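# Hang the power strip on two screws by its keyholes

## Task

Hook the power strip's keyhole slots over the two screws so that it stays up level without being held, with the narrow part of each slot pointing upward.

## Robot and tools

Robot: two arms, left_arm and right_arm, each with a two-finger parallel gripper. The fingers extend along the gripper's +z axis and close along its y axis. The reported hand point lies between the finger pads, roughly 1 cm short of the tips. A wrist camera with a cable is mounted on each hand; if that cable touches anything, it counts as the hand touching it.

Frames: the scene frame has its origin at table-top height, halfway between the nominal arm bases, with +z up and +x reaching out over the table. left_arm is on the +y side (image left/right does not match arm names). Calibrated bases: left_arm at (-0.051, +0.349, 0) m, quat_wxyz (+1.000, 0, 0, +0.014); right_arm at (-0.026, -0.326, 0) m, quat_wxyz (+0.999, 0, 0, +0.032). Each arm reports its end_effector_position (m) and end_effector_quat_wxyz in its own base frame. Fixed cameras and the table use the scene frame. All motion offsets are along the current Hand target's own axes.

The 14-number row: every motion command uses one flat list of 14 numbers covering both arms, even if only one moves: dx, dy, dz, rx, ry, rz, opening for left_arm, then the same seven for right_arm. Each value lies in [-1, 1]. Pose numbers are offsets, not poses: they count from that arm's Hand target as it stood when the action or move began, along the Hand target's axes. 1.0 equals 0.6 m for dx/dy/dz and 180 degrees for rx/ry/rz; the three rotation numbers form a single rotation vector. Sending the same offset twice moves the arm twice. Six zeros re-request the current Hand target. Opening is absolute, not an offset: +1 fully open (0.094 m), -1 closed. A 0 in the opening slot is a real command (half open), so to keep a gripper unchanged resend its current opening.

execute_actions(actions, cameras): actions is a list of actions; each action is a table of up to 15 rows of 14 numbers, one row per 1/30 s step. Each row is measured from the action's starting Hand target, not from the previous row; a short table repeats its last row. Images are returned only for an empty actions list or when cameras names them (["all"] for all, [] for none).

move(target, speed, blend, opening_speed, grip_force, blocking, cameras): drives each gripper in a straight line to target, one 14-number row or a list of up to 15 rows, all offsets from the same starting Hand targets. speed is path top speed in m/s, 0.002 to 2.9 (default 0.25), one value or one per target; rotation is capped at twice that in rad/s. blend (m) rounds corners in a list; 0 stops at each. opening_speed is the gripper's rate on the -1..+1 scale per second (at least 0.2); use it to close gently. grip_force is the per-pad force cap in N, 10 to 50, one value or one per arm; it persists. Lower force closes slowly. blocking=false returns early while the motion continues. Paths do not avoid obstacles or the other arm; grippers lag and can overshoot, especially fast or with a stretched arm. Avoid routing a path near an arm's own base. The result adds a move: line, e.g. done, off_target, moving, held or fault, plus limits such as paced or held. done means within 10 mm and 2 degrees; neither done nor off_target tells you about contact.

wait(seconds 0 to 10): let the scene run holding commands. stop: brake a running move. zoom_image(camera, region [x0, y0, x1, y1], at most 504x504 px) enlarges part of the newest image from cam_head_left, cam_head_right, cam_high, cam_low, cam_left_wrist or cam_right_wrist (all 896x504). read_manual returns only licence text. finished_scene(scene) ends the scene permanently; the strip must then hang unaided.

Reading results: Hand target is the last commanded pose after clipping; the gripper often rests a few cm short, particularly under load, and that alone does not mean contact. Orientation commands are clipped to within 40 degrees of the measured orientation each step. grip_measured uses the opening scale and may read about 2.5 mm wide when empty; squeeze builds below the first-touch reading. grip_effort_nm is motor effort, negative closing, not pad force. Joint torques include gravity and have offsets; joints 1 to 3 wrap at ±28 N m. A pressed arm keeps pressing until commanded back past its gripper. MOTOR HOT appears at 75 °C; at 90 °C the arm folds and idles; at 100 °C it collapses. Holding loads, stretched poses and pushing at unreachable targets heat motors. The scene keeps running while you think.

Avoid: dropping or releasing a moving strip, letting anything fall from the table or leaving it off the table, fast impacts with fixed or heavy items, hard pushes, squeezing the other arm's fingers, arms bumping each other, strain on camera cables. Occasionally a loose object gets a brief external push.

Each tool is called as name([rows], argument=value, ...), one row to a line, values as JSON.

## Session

execute_actions(actions=[])

Scene clock: 0.00 s.
left_arm: end_effector_position=(+0.3769, +0.0294, +0.1323) grip_measured=+1.000 grip_effort_nm=n/a end_effector_quat_wxyz=(+0.656, -0.086, +0.748, +0.045) | right_arm: end_effector_position=(+0.3816, -0.0013, +0.1572) grip_measured=+1.000 grip_effort_nm=n/a end_effector_quat_wxyz=(+0.696, +0.021, +0.717, -0.016)
Joint positions: left_arm=[-0.021 1.497 0.232 1.126 -0.203 -0.073 0.094] | right_arm=[0.036 1.508 0.229 1.249 0.089 0.008 0.094]
Joint velocities: within noise
Joint torques (N m): no reading
Heat: left arm: 33 °C; right arm: 33 °C.
Hand target: left_arm +0.3770, +0.0295, +0.1309; +0.653, -0.086, +0.751, +0.046 | right_arm +0.3829, -0.0013, +0.1637; +0.703, +0.021, +0.711, -0.016
Tool commands: left_gripper/opening=+1.0 right_gripper/opening=+1.0
camera_calibration:
cam_left_wrist: T_world_to_cam=[[0.219248, -0.97448, 0.0481577, -0.0602716], [-0.520766, -0.158621, -0.838834, 0.349762], [0.825065, 0.158834, -0.542254, -0.156866], [0, 0, 0, 1]] pos_world=[0.324784, 0.0216619, 0.211234]
cam_right_wrist: T_world_to_cam=[[-0.0580606, -0.998112, -0.0200161, 0.0241856], [-0.459224, 0.0445052, -0.887205, 0.350629], [0.886421, -0.0423198, -0.460941, -0.179135], [0, 0, 0, 1]] pos_world=[0.321211, 0.000954139, 0.228993]

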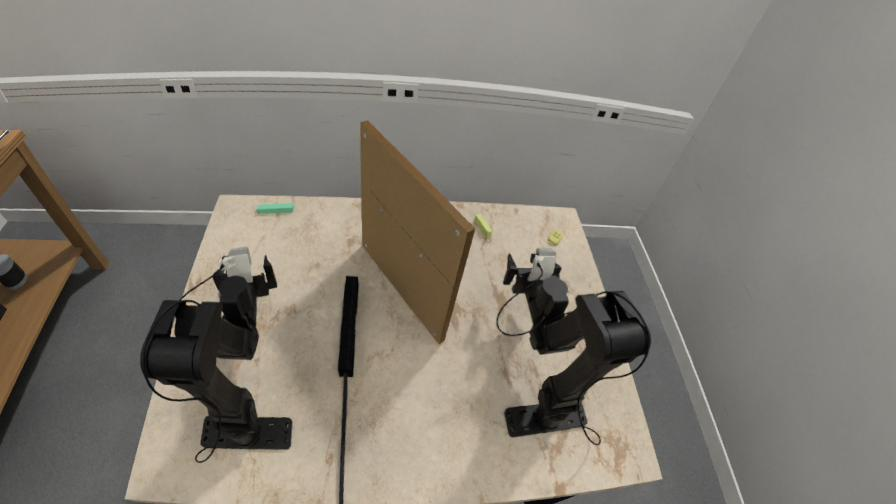

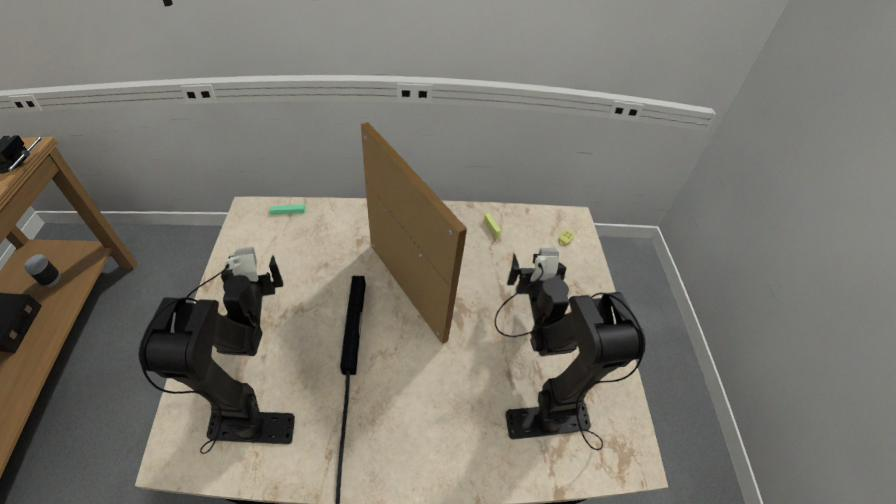

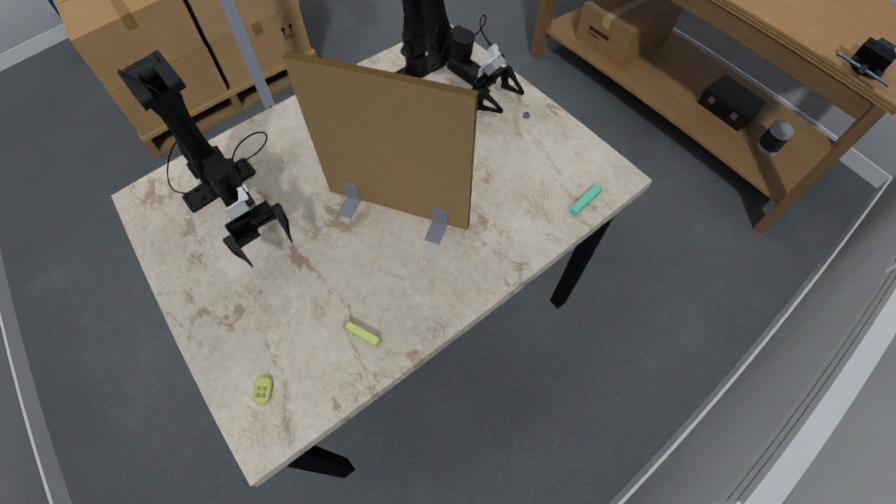

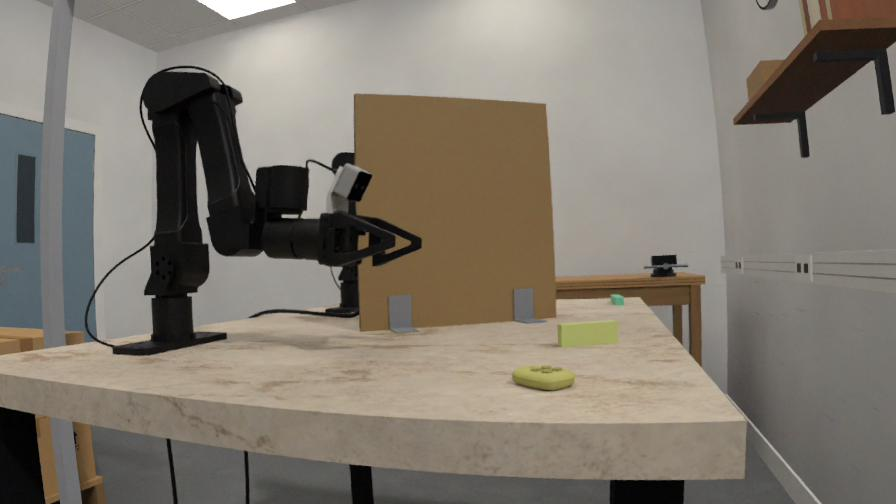

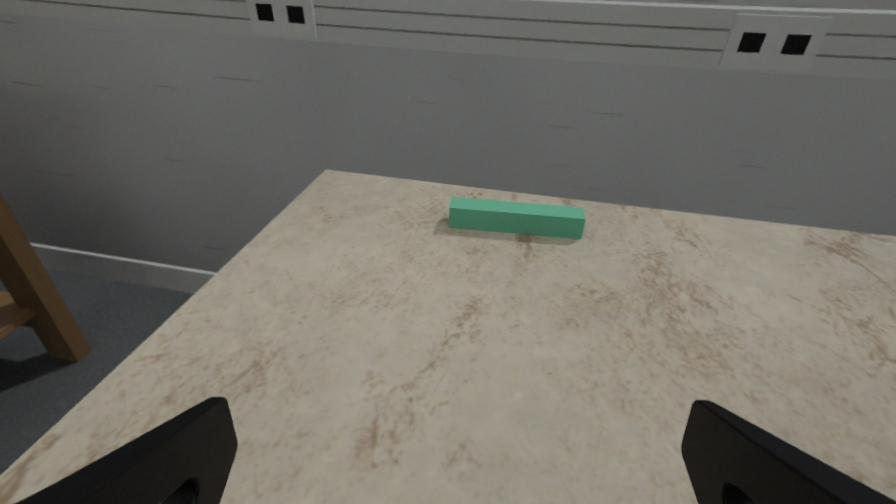

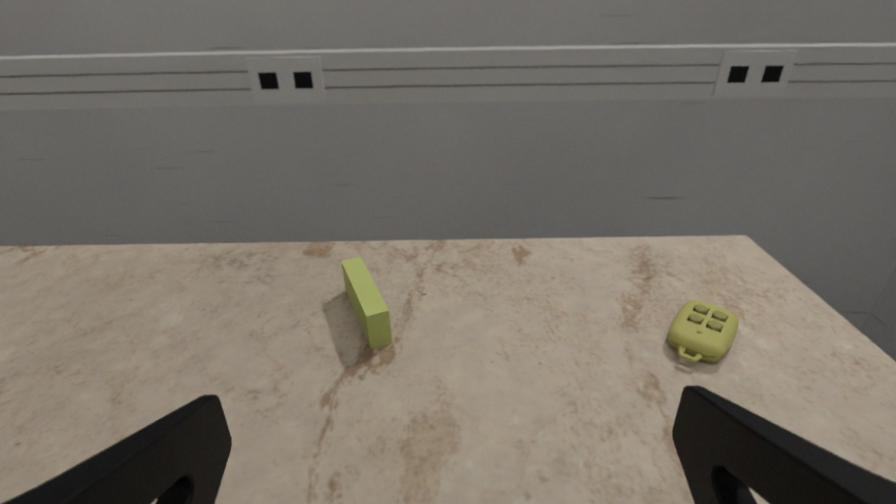

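zoom_image(camera="cam_head_right", region=[310, 260, 400, 390])

zoom_image(camera="cam_head_left", region=[310, 260, 400, 390])

zoom_image(camera="cam_head_right", region=[350, 120, 480, 340])

zoom_image(camera="cam_head_left", region=[350, 120, 480, 340])

Scaled by 3.877 from the camera's 896x504 image, which has a finer 1280x720 frame.

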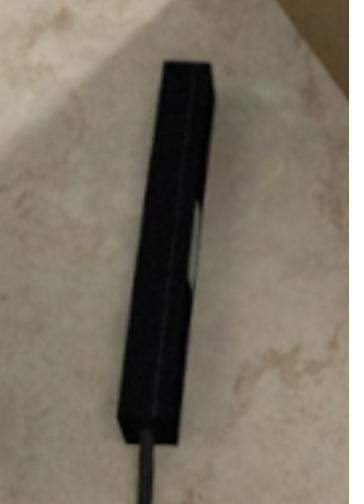

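Scaled by 3.877 from the camera's 896x504 image, which has a finer 1280x720 frame.

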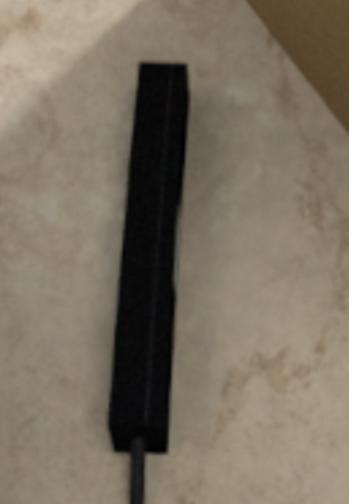

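Scaled by 2.291 from the camera's 896x504 image, which has a finer 1280x720 frame.

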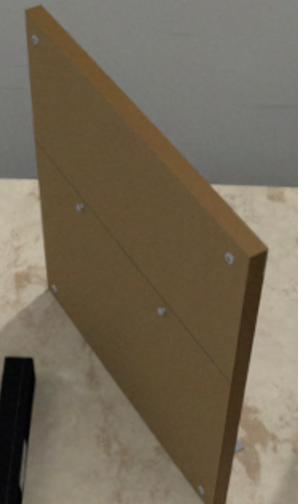

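Scaled by 2.291 from the camera's 896x504 image, which has a finer 1280x720 frame.

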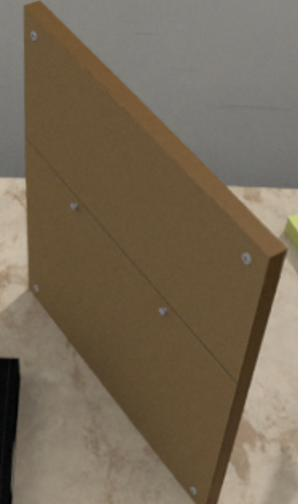

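move([
  [0,0,0,0,0,0,1,-0.03,0.04,-0.4,-0.18,0,0,-0.9],
  [0,0,0,0,0,0,1,-0.05,0.3,-0.405,-0.36,0,0,-0.9],
], blend=0.03, cameras=["cam_right_wrist","cam_head_right"])

Scene clock: 17.77 s.
left_arm: end_effector_position=(+0.3769, +0.0294, +0.1323) grip_measured=+1.000 grip_effort_nm=0.00 end_effector_quat_wxyz=(+0.656, -0.086, +0.748, +0.045) | right_arm: end_effector_position=(+0.1488, +0.1899, +0.2012) grip_measured=-0.897 grip_effort_nm=-0.15 end_effector_quat_wxyz=(+0.607, -0.361, +0.607, +0.365)
Joint positions: left_arm=[-0.021 1.497 0.232 1.126 -0.203 -0.073 0.094] | right_arm=[0.44 0.064 0.086 -0.02 -0.638 0.006 0.005]
Joint torques (N m): left_arm=[-0.06 -4.46 5.7 1.86 -0.05 0] | right_arm=[0.53 3.04 6.78 2.22 0.04 0.08]
Heat: left arm: 38 °C; right arm: 35 °C.
Hand target: left_arm +0.3770, +0.0295, +0.1309; +0.653, -0.086, +0.751, +0.046 | right_arm +0.1501, +0.1911, +0.1974; +0.605, -0.359, +0.609, +0.367
Off the commanded pose: left_arm 0.001 m, 0 deg | right_arm 0.004 m, 0 deg.
move: done
camera_calibration:
cam_right_wrist: T_world_to_cam=[[0.878611, -0.477155, -0.0191143, -0.036112], [-0.221717, -0.372153, -0.901301, 0.320831], [0.422947, 0.796131, -0.432771, -0.0403396], [0, 0, 0, 1]] pos_world=[0.119923, 0.134283, 0.271017]
Images, in order (width x height): cam_head_right 896x504, cam_right_wrist 896x504.

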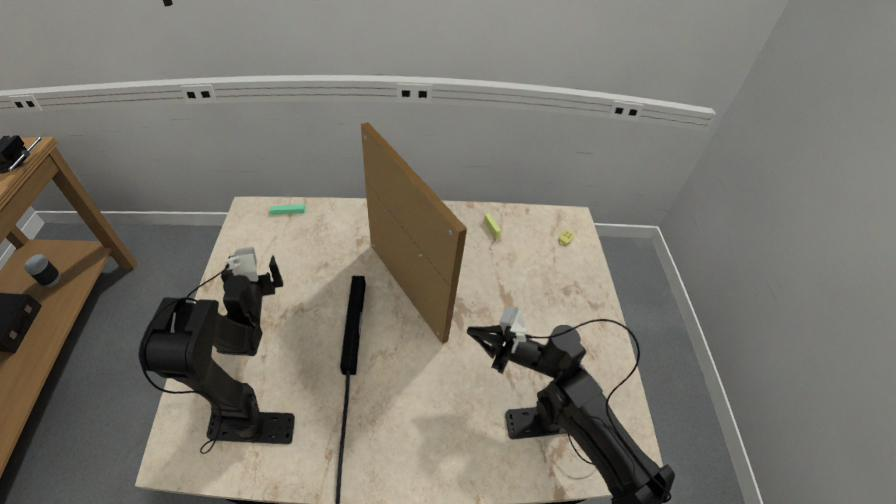

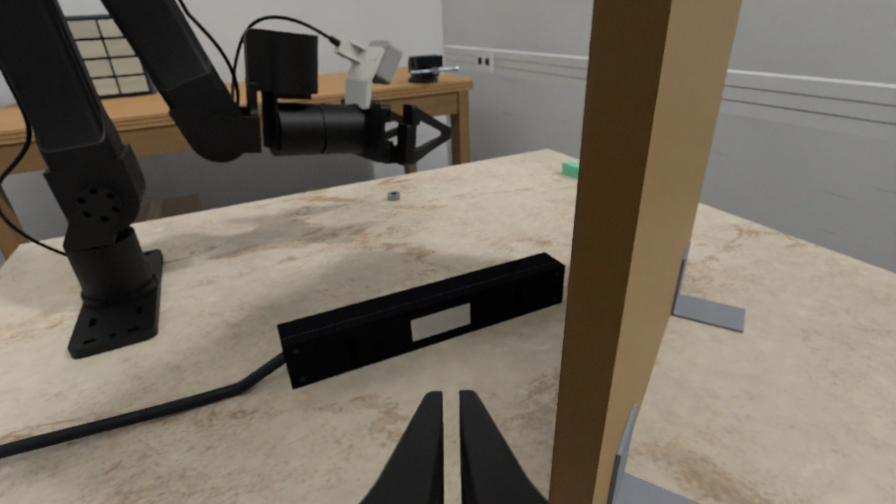

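zoom_image(camera="cam_right_wrist", region=[270, 250, 420, 400])

zoom_image(camera="cam_right_wrist", region=[440, 240, 580, 350])

Scaled by 3.360 from the camera's 896x504 image, which has a finer 1280x720 frame.

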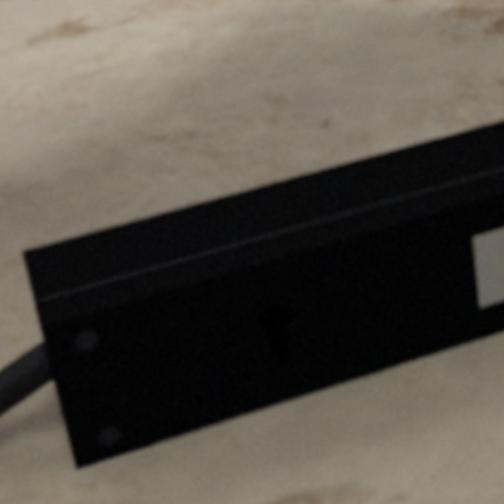

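Scaled by 3.600 from the camera's 896x504 image, which has a finer 1280x720 frame.

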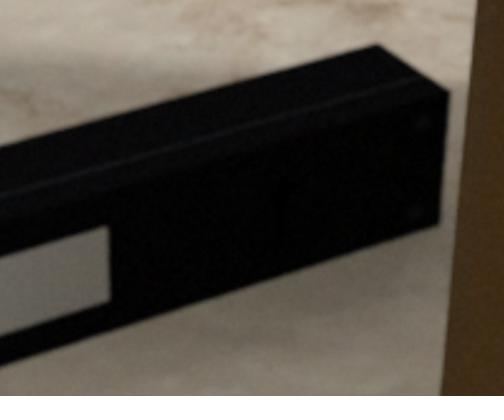

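move([
  [0,0,0,0,0,0,1,-0.067,0.181,0.337,0.135,0.22,0.13,0.3],
  [0,0,0,0,0,0,1,0.067,0.025,0.515,0.27,0.445,0.264,0.3],
], blend=0.03, cameras=["cam_right_wrist","cam_head_right"])

Scene clock: 53.93 s.
left_arm: end_effector_position=(+0.3769, +0.0294, +0.1323) grip_measured=+1.000 grip_effort_nm=0.00 end_effector_quat_wxyz=(+0.656, -0.086, +0.748, +0.045) | right_arm: end_effector_position=(+0.2784, +0.4630, +0.1587) grip_measured=+0.297 grip_effort_nm=0.13 end_effector_quat_wxyz=(+0.090, -0.005, +0.985, +0.146)
Joint positions: left_arm=[-0.021 1.497 0.232 1.126 -0.203 -0.073 0.094] | right_arm=[1.028 2.544 2.833 -1.516 0.001 1.018 0.061]
Joint torques (N m): left_arm=[-0.06 -4.49 5.7 1.87 -0.05 -0.01] | right_arm=[0.05 -12.12 9.8 1.1 -0.01 0.11]
Heat: left arm: 42 °C; right arm: 36 °C.
Hand target: left_arm +0.3770, +0.0295, +0.1309; +0.653, -0.086, +0.751, +0.046 | right_arm +0.2826, +0.4708, +0.1579; +0.000, +0.000, +1.000, +0.000
Off the commanded pose: left_arm 0.001 m, 0 deg | right_arm 0.009 m, 20 deg.
elbow stopped short (right arm): the move would have taken joint 3 (elbow) straighter than the controller allows.
move: off_target (right_arm)
camera_calibration:
cam_right_wrist: T_world_to_cam=[[0.0208387, -0.958463, -0.284454, 0.483306], [-0.962833, -0.0958736, 0.252509, 0.308247], [-0.269292, 0.26862, -0.924838, 0.184058], [0, 0, 0, 1]] pos_world=[0.336284, 0.443342, 0.229868]
Images, in order (width x height): cam_head_right 896x504, cam_right_wrist 896x504.

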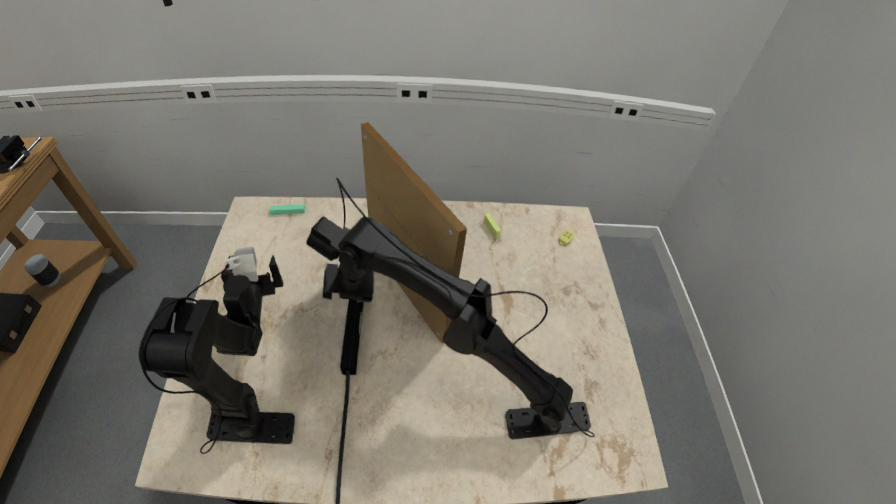

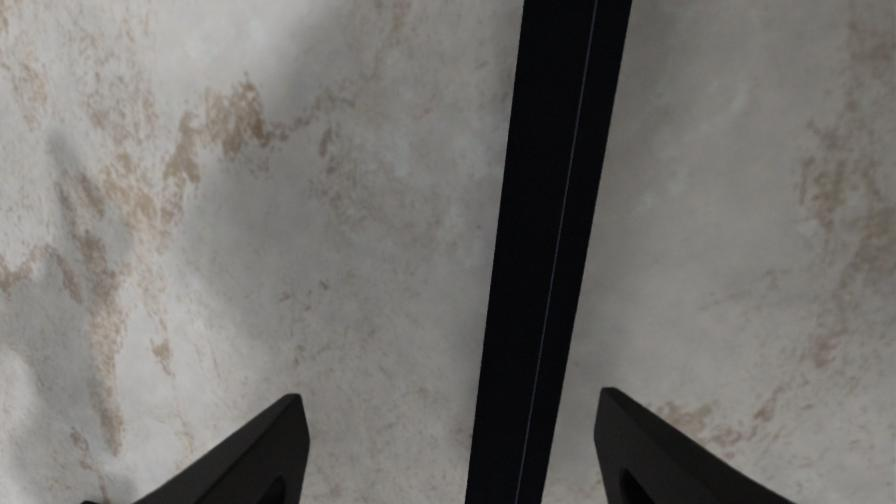

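move([
  [0,0,0,0,0,0,1,0.217,-0.083,-0.133,-0.13,-0.22,-0.13,-0.9],
  [0,0,0,0,0,0,1,0.222,-0.467,-0.067,-0.27,-0.445,-0.264,-0.9],
], blend=0.03)

Scene clock: 66.13 s.
left_arm: end_effector_position=(+0.3769, +0.0294, +0.1323) grip_measured=+1.000 grip_effort_nm=0.00 end_effector_quat_wxyz=(+0.656, -0.086, +0.748, +0.045) | right_arm: end_effector_position=(+0.1476, +0.1897, +0.2045) grip_measured=-0.897 grip_effort_nm=-0.15 end_effector_quat_wxyz=(+0.607, -0.354, +0.608, +0.370)
Joint positions: left_arm=[-0.021 1.497 0.232 1.126 -0.203 -0.073 0.094] | right_arm=[0.452 0.052 0.091 -0.028 -0.624 0.027 0.005]
Joint torques (N m): left_arm=[-0.08 -4.46 5.71 1.87 -0.06 -0.01] | right_arm=[-0.42 3.18 6.67 2.16 -0.04 -0.15]
Heat: left arm: 43 °C; right arm: 36 °C.
Hand target: left_arm +0.3770, +0.0295, +0.1309; +0.653, -0.086, +0.751, +0.046 | right_arm +0.1493, +0.1906, +0.1982; +0.605, -0.359, +0.609, +0.367
Off the commanded pose: left_arm 0.001 m, 0 deg | right_arm 0.006 m, 1 deg.
move: done

move(target=[-0.02,-0.334,-0.263,0.032,0.454,0.06,0.4,0,0,0,0,0,0,-0.9], cameras=["cam_left_wrist","cam_right_wrist"])

Scene clock: 73.60 s.
left_arm: end_effector_position=(+0.2626, -0.1918, +0.1726) grip_measured=+0.402 grip_effort_nm=-0.09 end_effector_quat_wxyz=(+0.003, +0.000, +1.000, +0.000) | right_arm: end_effector_position=(+0.1475, +0.1897, +0.2045) grip_measured=-0.897 grip_effort_nm=-0.15 end_effector_quat_wxyz=(+0.607, -0.355, +0.608, +0.370)
Joint positions: left_arm=[-0.636 1.785 1.731 -1.511 -0.004 -0.635 0.066] | right_arm=[0.451 0.052 0.091 -0.028 -0.625 0.027 0.005]
Joint torques (N m): left_arm=[-0.57 -6.74 8.65 0 -0.01 -0.05] | right_arm=[-0.31 3.22 6.6 2.17 -0.09 -0.11]
Heat: left arm: 42 °C; right arm: 35 °C.
Hand target: left_arm +0.2630, -0.1950, +0.1740; +0.000, +0.000, +1.000, +0.000 | right_arm +0.1494, +0.1906, +0.1982; +0.605, -0.359, +0.609, +0.367
Off the commanded pose: left_arm 0.003 m, 0 deg | right_arm 0.007 m, 1 deg.
move: done
camera_calibration:
cam_left_wrist: T_world_to_cam=[[0.0070949, -0.999515, -0.030309, -0.188312], [-0.908883, -0.0190848, 0.416615, 0.200895], [-0.416991, 0.0245915, -0.908578, 0.358183], [0, 0, 0, 1]] pos_world=[0.333286, -0.193194, 0.236033]
cam_right_wrist: T_world_to_cam=[[0.877297, -0.478723, -0.03428, -0.0314355], [-0.231117, -0.358782, -0.904356, 0.322969], [0.420637, 0.801312, -0.425399, -0.0403963], [0, 0, 0, 1]] pos_world=[0.119214, 0.133197, 0.273817]
Images, in order (width x height): cam_left_wrist 896x504, cam_right_wrist 896x504.

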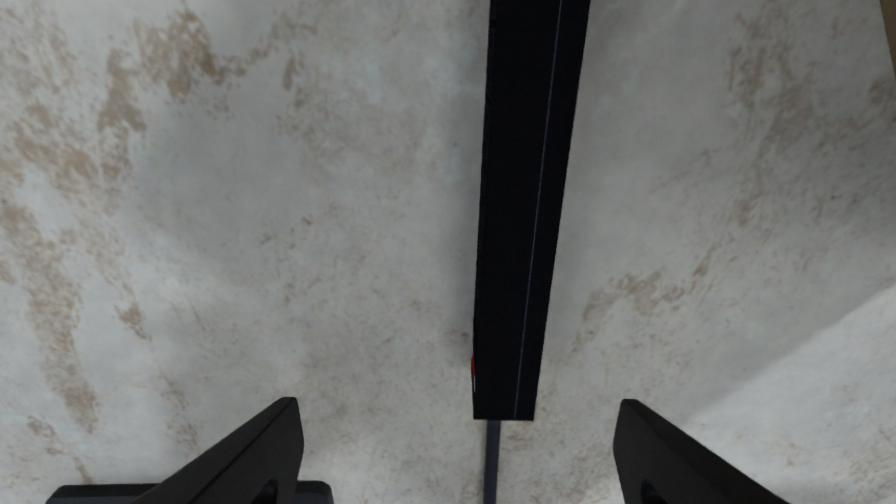

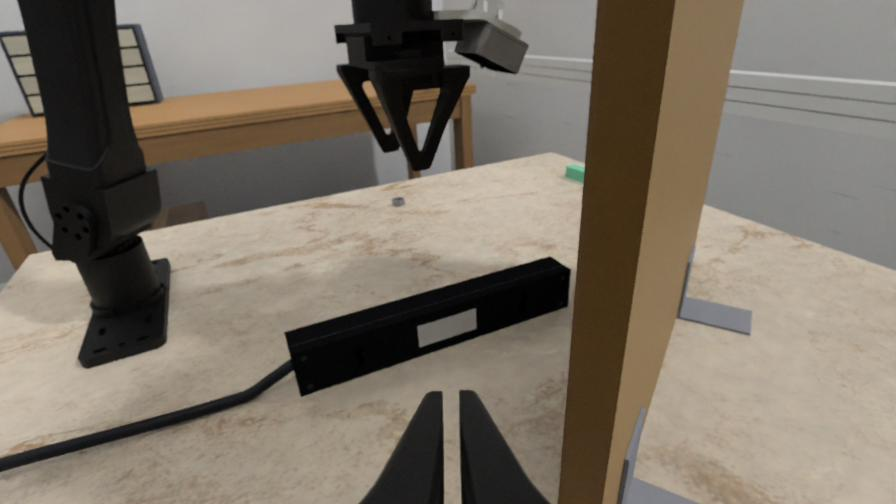

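move([
  [-0.042,-0.05,0.1,0,0,0,0.4,0,0,0,0,0,0,-0.9],
  [-0.042,-0.05,0.232,0,0,0,0.4,0,0,0,0,0,0,-0.9],
], speed=[0.2,0.1], blend=0.02, cameras=["cam_left_wrist"])

Scene clock: 79.10 s.
left_arm: end_effector_position=(+0.2909, -0.2241, +0.0423) grip_measured=+0.402 grip_effort_nm=-0.09 end_effector_quat_wxyz=(+0.006, +0.000, +1.000, -0.003) | right_arm: end_effector_position=(+0.1475, +0.1897, +0.2045) grip_measured=-0.897 grip_effort_nm=-0.15 end_effector_quat_wxyz=(+0.607, -0.355, +0.608, +0.370)
Joint positions: left_arm=[-0.66 1.965 1.446 -1.038 -0.002 -0.66 0.066] | right_arm=[0.451 0.052 0.091 -0.028 -0.625 0.027 0.005]
Joint torques (N m): left_arm=[-0.59 -8.34 5.74 0.26 -0.01 -0.05] | right_arm=[-0.32 3.22 6.67 2.15 -0.07 -0.14]
Heat: left arm: 40 °C; right arm: 35 °C.
Hand target: left_arm +0.2882, -0.2249, +0.0347; +0.000, +0.000, +1.000, +0.000 | right_arm +0.1494, +0.1906, +0.1982; +0.605, -0.359, +0.609, +0.367
Off the commanded pose: left_arm 0.008 m, 1 deg | right_arm 0.007 m, 1 deg.
move: done
camera_calibration:
cam_left_wrist: T_world_to_cam=[[0.00758008, -0.999682, -0.0240416, -0.225125], [-0.91111, -0.0168125, 0.41182, 0.28173], [-0.412094, 0.0187829, -0.910948, 0.249709], [0, 0, 0, 1]] pos_world=[0.361297, -0.225007, 0.106037]
Images, in order (width x height): cam_left_wrist 896x504.

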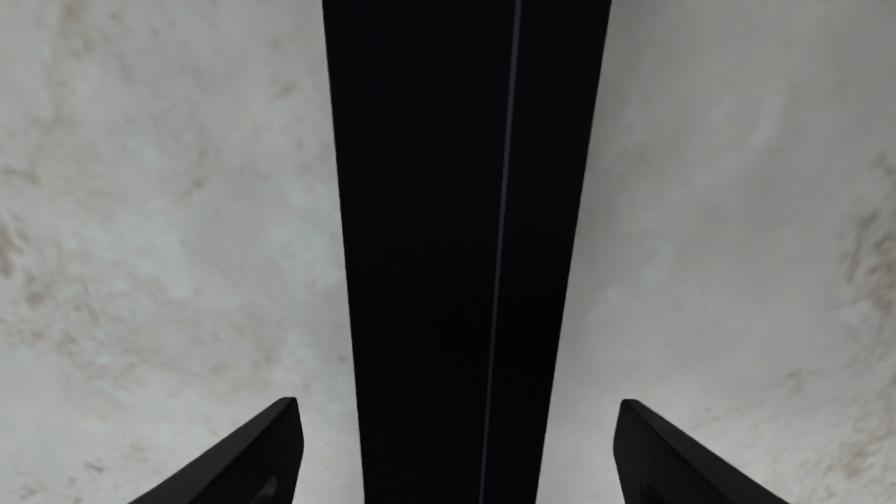

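move([
  [0,0,0,0,0,0,-0.65,0,0,0,0,0,0,-0.9],
], opening_speed=0.7)

move([
  [0,0,-0.2,0,0,0,-0.65,0,0,0,0,0,0,-0.9],
  [-0.05,0.2,-0.2,0,0,0.1,-0.65,0,0,0,0,0,0,-0.9],
  [-0.05,0.367,-0.2,0,0,0.5,-0.65,0,0,0,0,0,0,-0.9],
], speed=0.25, blend=0.03, cameras=["cam_head_right","cam_right_wrist"])

Scene clock: 84.50 s.
left_arm: end_effector_position=(+0.2910, -0.2242, +0.0423) grip_measured=-0.308 grip_effort_nm=-1.03 end_effector_quat_wxyz=(+0.006, +0.000, +1.000, -0.004) | right_arm: end_effector_position=(+0.1475, +0.1897, +0.2045) grip_measured=-0.897 grip_effort_nm=-0.15 end_effector_quat_wxyz=(+0.607, -0.355, +0.608, +0.370)
Joint positions: left_arm=[-0.66 1.965 1.446 -1.037 -0.002 -0.661 0.033] | right_arm=[0.451 0.052 0.091 -0.028 -0.625 0.027 0.005]
Joint torques (N m): left_arm=[-0.61 -8.36 5.74 0.27 -0.02 -0.04] | right_arm=[-0.43 3.22 6.57 2.15 -0.12 -0.12]
Heat: left arm: 39 °C; right arm: 35 °C.
Hand target: left_arm +0.2882, -0.2249, +0.0347; +0.000, +0.000, +1.000, +0.000 | right_arm +0.1494, +0.1906, +0.1982; +0.605, -0.359, +0.609, +0.367
Off the commanded pose: left_arm 0.008 m, 1 deg | right_arm 0.007 m, 1 deg.
move: done

Scene clock: 89.23 s.
left_arm: end_effector_position=(+0.2900, -0.0245, +0.1519) grip_measured=-0.309 grip_effort_nm=-1.03 end_effector_quat_wxyz=(-0.030, +0.673, +0.734, -0.085) | right_arm: end_effector_position=(+0.1475, +0.1897, +0.2045) grip_measured=-0.897 grip_effort_nm=-0.15 end_effector_quat_wxyz=(+0.607, -0.355, +0.608, +0.370)
Joint positions: left_arm=[-0.032 1.795 1.644 -1.577 0.09 1.459 0.032] | right_arm=[0.451 0.052 0.091 -0.028 -0.625 0.027 0.005]
Joint torques (N m): left_arm=[0.83 -10.66 6.24 0.95 -0.94 0.73] | right_arm=[-0.31 3.21 6.71 2.16 -0.07 -0.15]
Heat: left arm: 38 °C; right arm: 35 °C.
Hand target: left_arm +0.3184, -0.0047, +0.1548; +0.000, +0.707, +0.707, +0.000 | right_arm +0.1494, +0.1906, +0.1982; +0.605, -0.359, +0.609, +0.367
Off the commanded pose: left_arm 0.035 m, 11 deg | right_arm 0.007 m, 1 deg.
joint read past its limit (left arm) — joint 4 (wrist pitch), lower limit.
move: off_target (left_arm)
camera_calibration:
cam_right_wrist: T_world_to_cam=[[0.877297, -0.478723, -0.03428, -0.0314355], [-0.231117, -0.358782, -0.904356, 0.322969], [0.420637, 0.801312, -0.425399, -0.0403963], [0, 0, 0, 1]] pos_world=[0.119214, 0.133197, 0.273817]
Images, in order (width x height): cam_head_right 896x504, cam_right_wrist 896x504.

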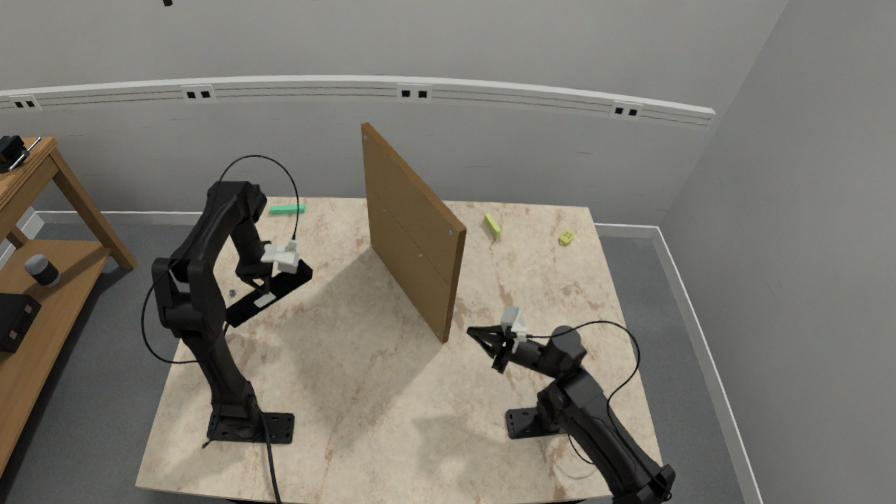

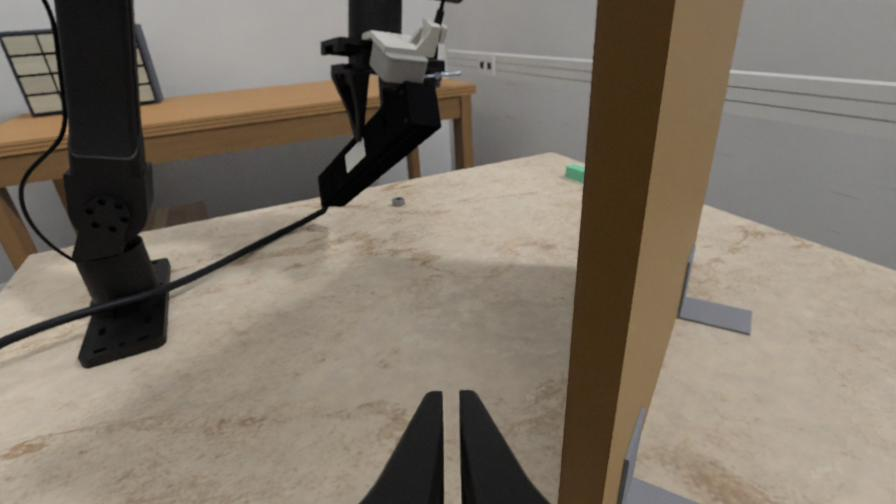

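move([
  [0,0,-0.05,-0.2,0,0,-0.65,0,0,0,0,0,0,-0.9],
  [0,0.02,-0.05,-0.42,0,0,-0.65,0,0,0,0,0,0,-0.9],
], blend=0.03, cameras=["cam_head_right","cam_right_wrist","cam_left_wrist"])

Scene clock: 98.90 s.
left_arm: end_effector_position=(+0.3177, -0.0062, +0.1548) grip_measured=-0.309 grip_effort_nm=-1.02 end_effector_quat_wxyz=(+0.404, +0.576, +0.594, +0.389) | right_arm: end_effector_position=(+0.1475, +0.1897, +0.2045) grip_measured=-0.897 grip_effort_nm=-0.15 end_effector_quat_wxyz=(+0.607, -0.355, +0.608, +0.370)
Joint positions: left_arm=[-0.043 0.827 0.326 0.121 -0.036 1.521 0.032] | right_arm=[0.451 0.052 0.091 -0.028 -0.625 0.027 0.005]
Joint torques (N m): left_arm=[0.17 -1.65 8.59 3.08 -0.09 0.35] | right_arm=[-0.44 3.23 6.63 2.19 -0.11 -0.12]
Heat: left arm: 40 °C; right arm: 35 °C.
Hand target: left_arm +0.3303, -0.0049, +0.1849; +0.434, +0.559, +0.558, +0.433 | right_arm +0.1494, +0.1906, +0.1982; +0.605, -0.359, +0.609, +0.367
Off the commanded pose: left_arm 0.033 m, 8 deg | right_arm 0.007 m, 1 deg.
move: off_target (left_arm)
camera_calibration:
cam_left_wrist: T_world_to_cam=[[-0.341934, -0.0412058, -0.93882, 0.253849], [-0.407988, 0.90648, 0.10881, 0.156196], [0.846538, 0.420233, -0.326768, -0.128665], [0, 0, 0, 1]] pos_world=[0.259446, -0.0770597, 0.179279]
cam_right_wrist: T_world_to_cam=[[0.877297, -0.478723, -0.03428, -0.0314355], [-0.231117, -0.358782, -0.904356, 0.322969], [0.420637, 0.801312, -0.425399, -0.0403963], [0, 0, 0, 1]] pos_world=[0.119214, 0.133197, 0.273817]
Images, in order (width x height): cam_head_right 896x504, cam_left_wrist 896x504, cam_right_wrist 896x504.

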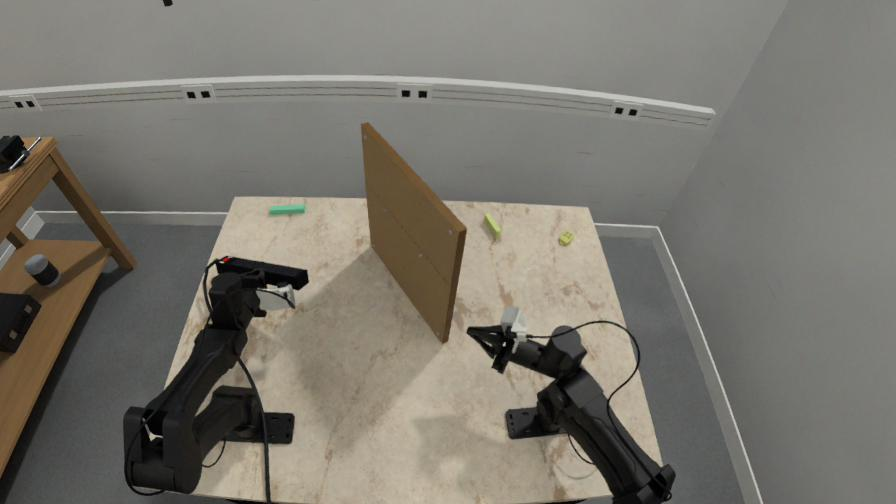

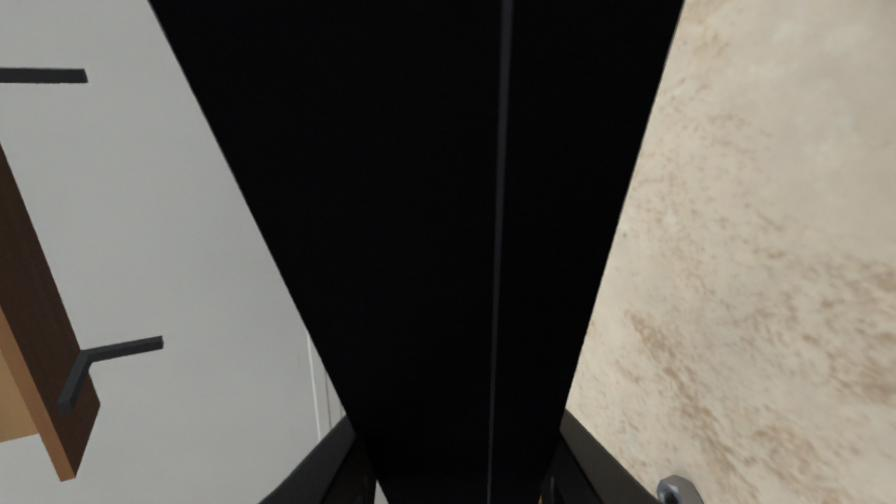

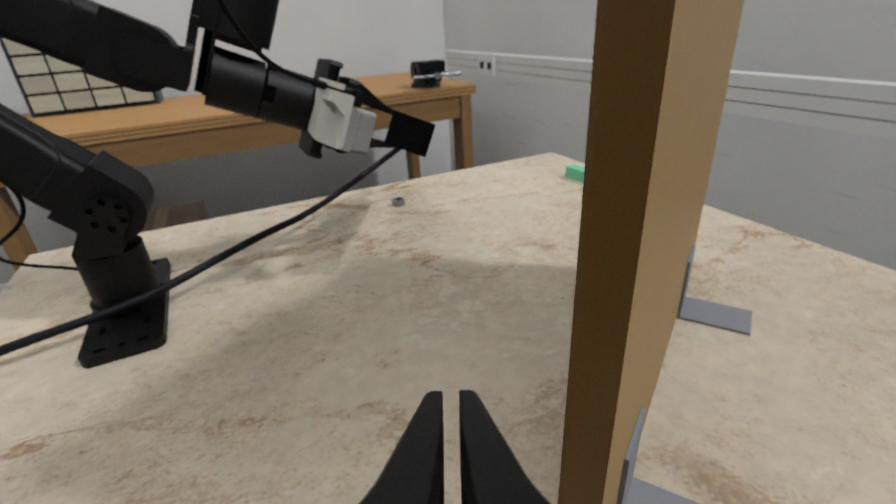

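move(target=[0,-0.175,0.07,0,0,0,-0.65,0,0,0,0,0,0,-0.9], speed=0.1, cameras=["cam_head_right","cam_right_wrist"])

zoom_image(camera="cam_right_wrist", region=[270, 80, 470, 280])

Scene clock: 107.83 s.
left_arm: end_effector_position=(+0.3376, -0.0060, +0.0526) grip_measured=-0.309 grip_effort_nm=-1.03 end_effector_quat_wxyz=(+0.407, +0.579, +0.576, +0.410) | right_arm: end_effector_position=(+0.1475, +0.1897, +0.2045) grip_measured=-0.897 grip_effort_nm=-0.15 end_effector_quat_wxyz=(+0.607, -0.355, +0.608, +0.370)
Joint positions: left_arm=[-0.043 1.656 0.081 1.235 -0.042 1.562 0.032] | right_arm=[0.451 0.052 0.091 -0.028 -0.625 0.027 0.005]
Joint torques (N m): left_arm=[0.88 -3.75 3.75 2.86 0.06 0.01] | right_arm=[-0.62 3.18 6.5 2.19 -0.09 -0.13]
Heat: left arm: 45 °C; right arm: 36 °C.
Hand target: left_arm +0.3449, -0.0048, +0.0727; +0.433, +0.559, +0.558, +0.433 | right_arm +0.1494, +0.1906, +0.1982; +0.605, -0.359, +0.609, +0.367
Off the commanded pose: left_arm 0.021 m, 5 deg | right_arm 0.007 m, 1 deg.
move: off_target (left_arm)
camera_calibration:
cam_right_wrist: T_world_to_cam=[[0.877297, -0.478723, -0.03428, -0.0314355], [-0.231117, -0.358782, -0.904356, 0.322969], [0.420637, 0.801312, -0.425399, -0.0403963], [0, 0, 0, 1]] pos_world=[0.119214, 0.133197, 0.273817]
Images, in order (width x height): cam_head_right 896x504, cam_right_wrist 896x504.

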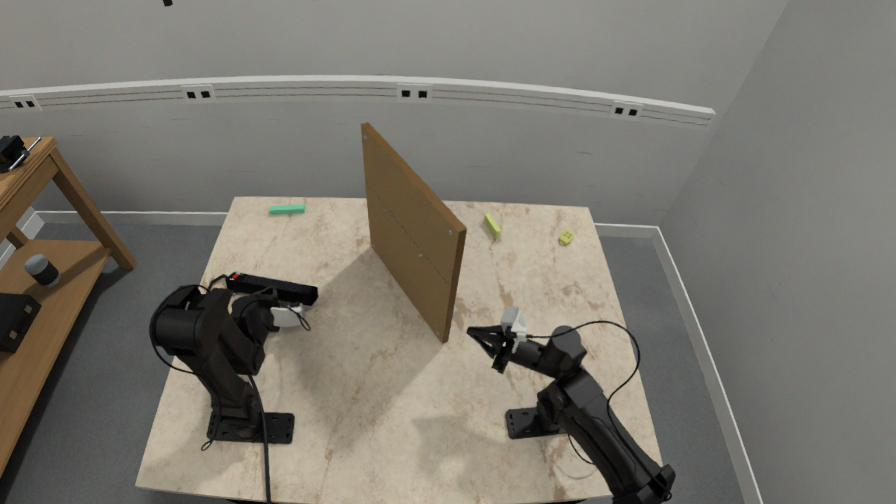

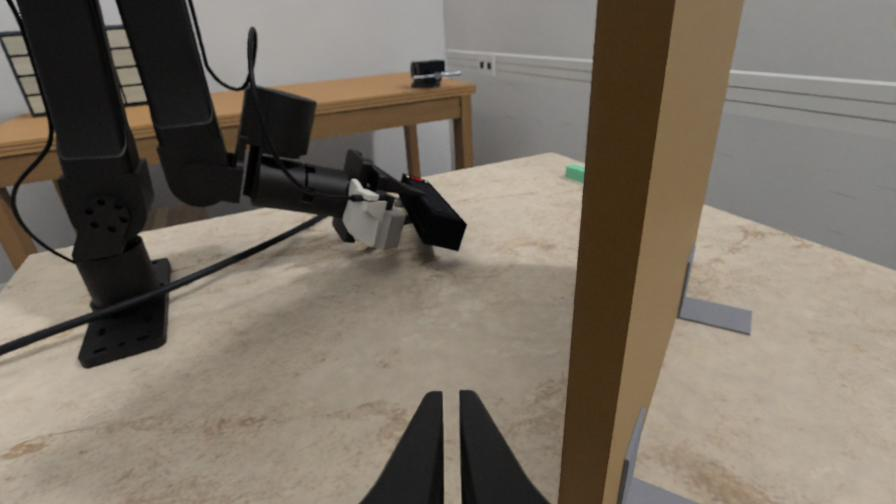

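Scaled by 2.520 from the camera's 896x504 image, which has a finer 1280x720 frame.

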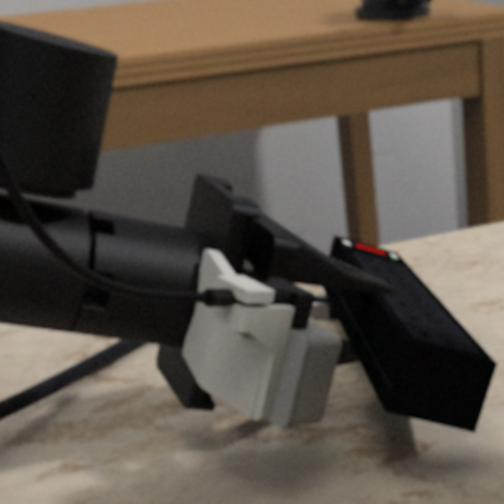

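move(target=[0,-0.042,0.014,0,0,0,-0.65,0,0,0,0,0,0,-0.9], speed=0.06, cameras=["cam_right_wrist"])

zoom_image(camera="cam_right_wrist", region=[270, 80, 470, 280])

Scene clock: 111.07 s.
left_arm: end_effector_position=(+0.3468, -0.0095, +0.0331) grip_measured=-0.309 grip_effort_nm=-1.03 end_effector_quat_wxyz=(+0.388, +0.605, +0.569, +0.399) | right_arm: end_effector_position=(+0.1475, +0.1897, +0.2045) grip_measured=-0.897 grip_effort_nm=-0.15 end_effector_quat_wxyz=(+0.607, -0.355, +0.608, +0.370)
Joint positions: left_arm=[-0.043 1.775 0.129 1.256 -0.025 1.606 0.032] | right_arm=[0.451 0.052 0.091 -0.028 -0.625 0.027 0.005]
Joint torques (N m): left_arm=[1.18 1.48 0.24 4.1 -0.05 -0.39] | right_arm=[-0.46 3.14 6.58 2.19 -0.07 -0.12]
Heat: left arm: 47 °C; right arm: 36 °C.
Hand target: left_arm +0.3468, -0.0048, +0.0462; +0.433, +0.559, +0.558, +0.433 | right_arm +0.1494, +0.1906, +0.1982; +0.605, -0.359, +0.609, +0.367
Off the commanded pose: left_arm 0.014 m, 8 deg | right_arm 0.007 m, 1 deg.
move: off_target (left_arm)
camera_calibration:
cam_right_wrist: T_world_to_cam=[[0.877297, -0.478723, -0.03428, -0.0314355], [-0.231117, -0.358782, -0.904356, 0.322969], [0.420637, 0.801312, -0.425399, -0.0403963], [0, 0, 0, 1]] pos_world=[0.119214, 0.133197, 0.273817]
Images, in order (width x height): cam_right_wrist 896x504.

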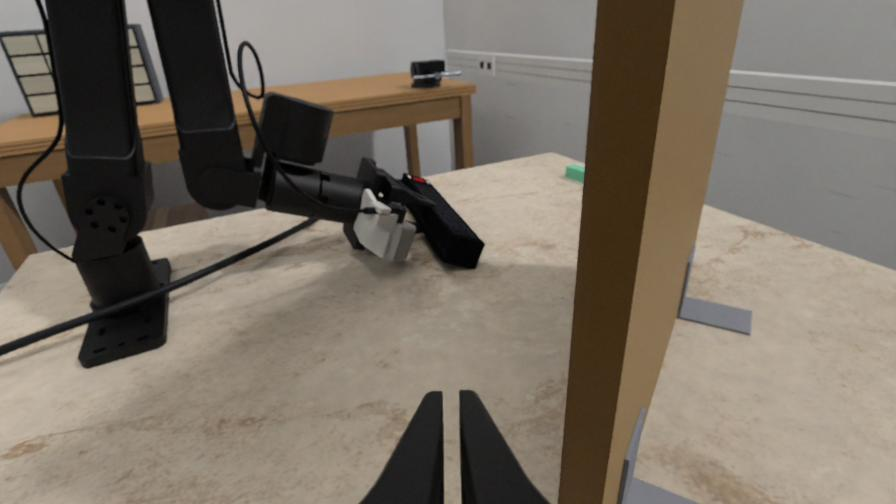

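Scaled by 2.520 from the camera's 896x504 image, which has a finer 1280x720 frame.

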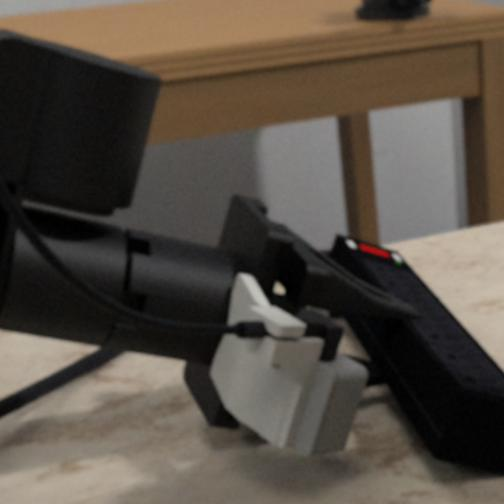

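move(target=[0,-0.005,-0.01,-0.06,0,0,-0.65,0,0,0,0,0,0,-0.9], speed=0.06)

move(target=[0,0,0,0,0,0,-0.1,0,0,0,0,0,0,-0.9], speed=0.06, opening_speed=0.2, cameras=["cam_right_wrist","cam_head_right"])

zoom_image(camera="cam_right_wrist", region=[270, 80, 520, 330])

Scene clock: 116.43 s.
left_arm: end_effector_position=(+0.3458, -0.0095, +0.0319) grip_measured=-0.309 grip_effort_nm=-1.03 end_effector_quat_wxyz=(+0.387, +0.606, +0.569, +0.399) | right_arm: end_effector_position=(+0.1475, +0.1897, +0.2045) grip_measured=-0.897 grip_effort_nm=-0.15 end_effector_quat_wxyz=(+0.607, -0.355, +0.608, +0.370)
Joint positions: left_arm=[-0.043 1.782 0.126 1.264 -0.025 1.606 0.032] | right_arm=[0.451 0.052 0.091 -0.028 -0.625 0.027 0.005]
Joint torques (N m): left_arm=[1.2 6.19 -2.66 5.25 -0.03 -0.34] | right_arm=[-0.55 3.28 6.61 2.16 -0.08 -0.11]
Heat: left arm: 55 °C; right arm: 36 °C.
Hand target: left_arm +0.3402, -0.0048, +0.0448; +0.484, +0.516, +0.515, +0.484 | right_arm +0.1494, +0.1906, +0.1982; +0.605, -0.359, +0.609, +0.367
Off the commanded pose: left_arm 0.015 m, 19 deg | right_arm 0.007 m, 1 deg.
joint sent to its limit (left arm) — joint 4 (wrist pitch), upper limit. The joint targets are off in position and orientation.
move: off_target (left_arm)

Scene clock: 119.67 s.
left_arm: end_effector_position=(+0.3446, -0.0097, +0.0258) grip_measured=-0.105 grip_effort_nm=0.24 end_effector_quat_wxyz=(+0.390, +0.600, +0.583, +0.386) | right_arm: end_effector_position=(+0.1475, +0.1897, +0.2045) grip_measured=-0.897 grip_effort_nm=-0.15 end_effector_quat_wxyz=(+0.607, -0.355, +0.608, +0.370)
Joint positions: left_arm=[-0.042 1.802 0.128 1.264 -0.021 1.571 0.042] | right_arm=[0.451 0.052 0.091 -0.028 -0.625 0.027 0.005]
Joint torques (N m): left_arm=[0.81 4.52 -2.84 5.24 -0.13 -0.07] | right_arm=[-0.31 3.21 6.65 2.17 -0.09 -0.14]
Heat: left arm: 61 °C; right arm: 36 °C.
Hand target: left_arm +0.3403, -0.0047, +0.0448; +0.484, +0.516, +0.515, +0.484 | right_arm +0.1494, +0.1906, +0.1982; +0.605, -0.359, +0.609, +0.367
Off the commanded pose: left_arm 0.020 m, 20 deg | right_arm 0.007 m, 1 deg.
joint sent to its limit (left arm) — joint 4 (wrist pitch), upper limit. The joint targets are off in orientation, not in position.
move: off_target (left_arm)
camera_calibration:
cam_right_wrist: T_world_to_cam=[[0.877297, -0.478723, -0.03428, -0.0314355], [-0.231117, -0.358782, -0.904356, 0.322969], [0.420637, 0.801312, -0.425399, -0.0403963], [0, 0, 0, 1]] pos_world=[0.119214, 0.133197, 0.273817]
Images, in order (width x height): cam_head_right 896x504, cam_right_wrist 896x504.

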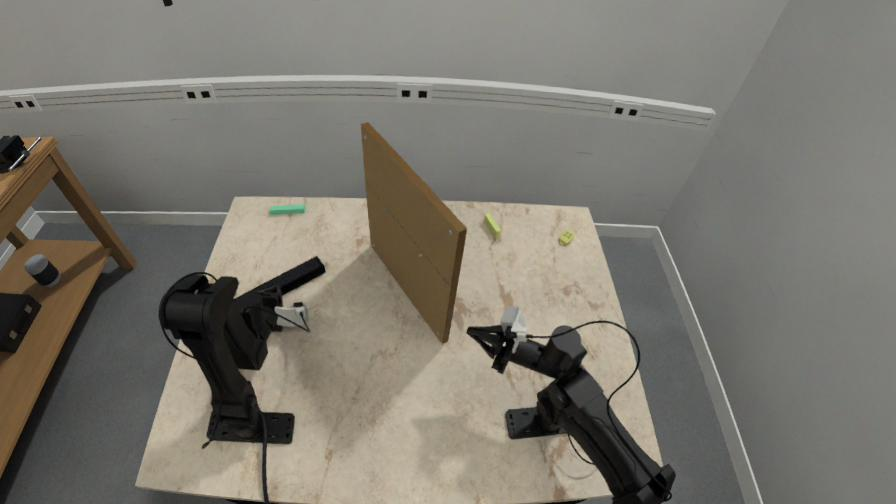

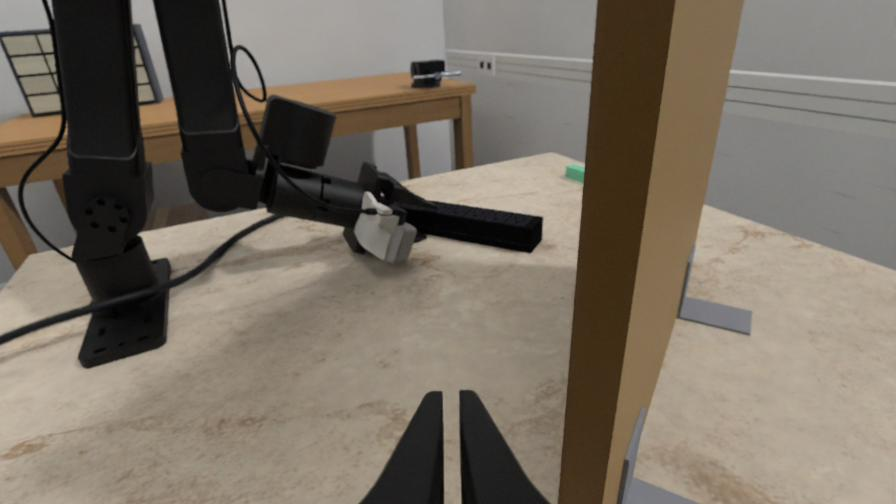

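Scaled by 2.016 from the camera's 896x504 image, which has a finer 1280x720 frame.

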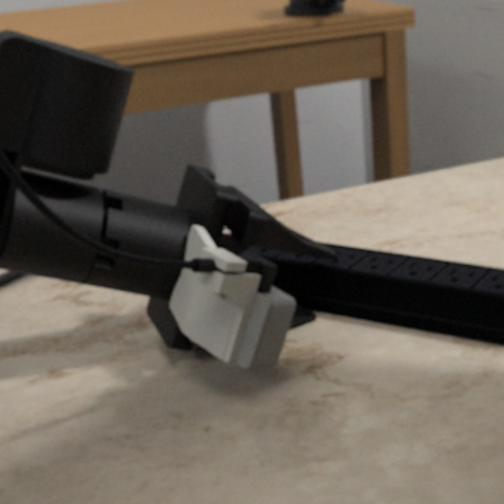

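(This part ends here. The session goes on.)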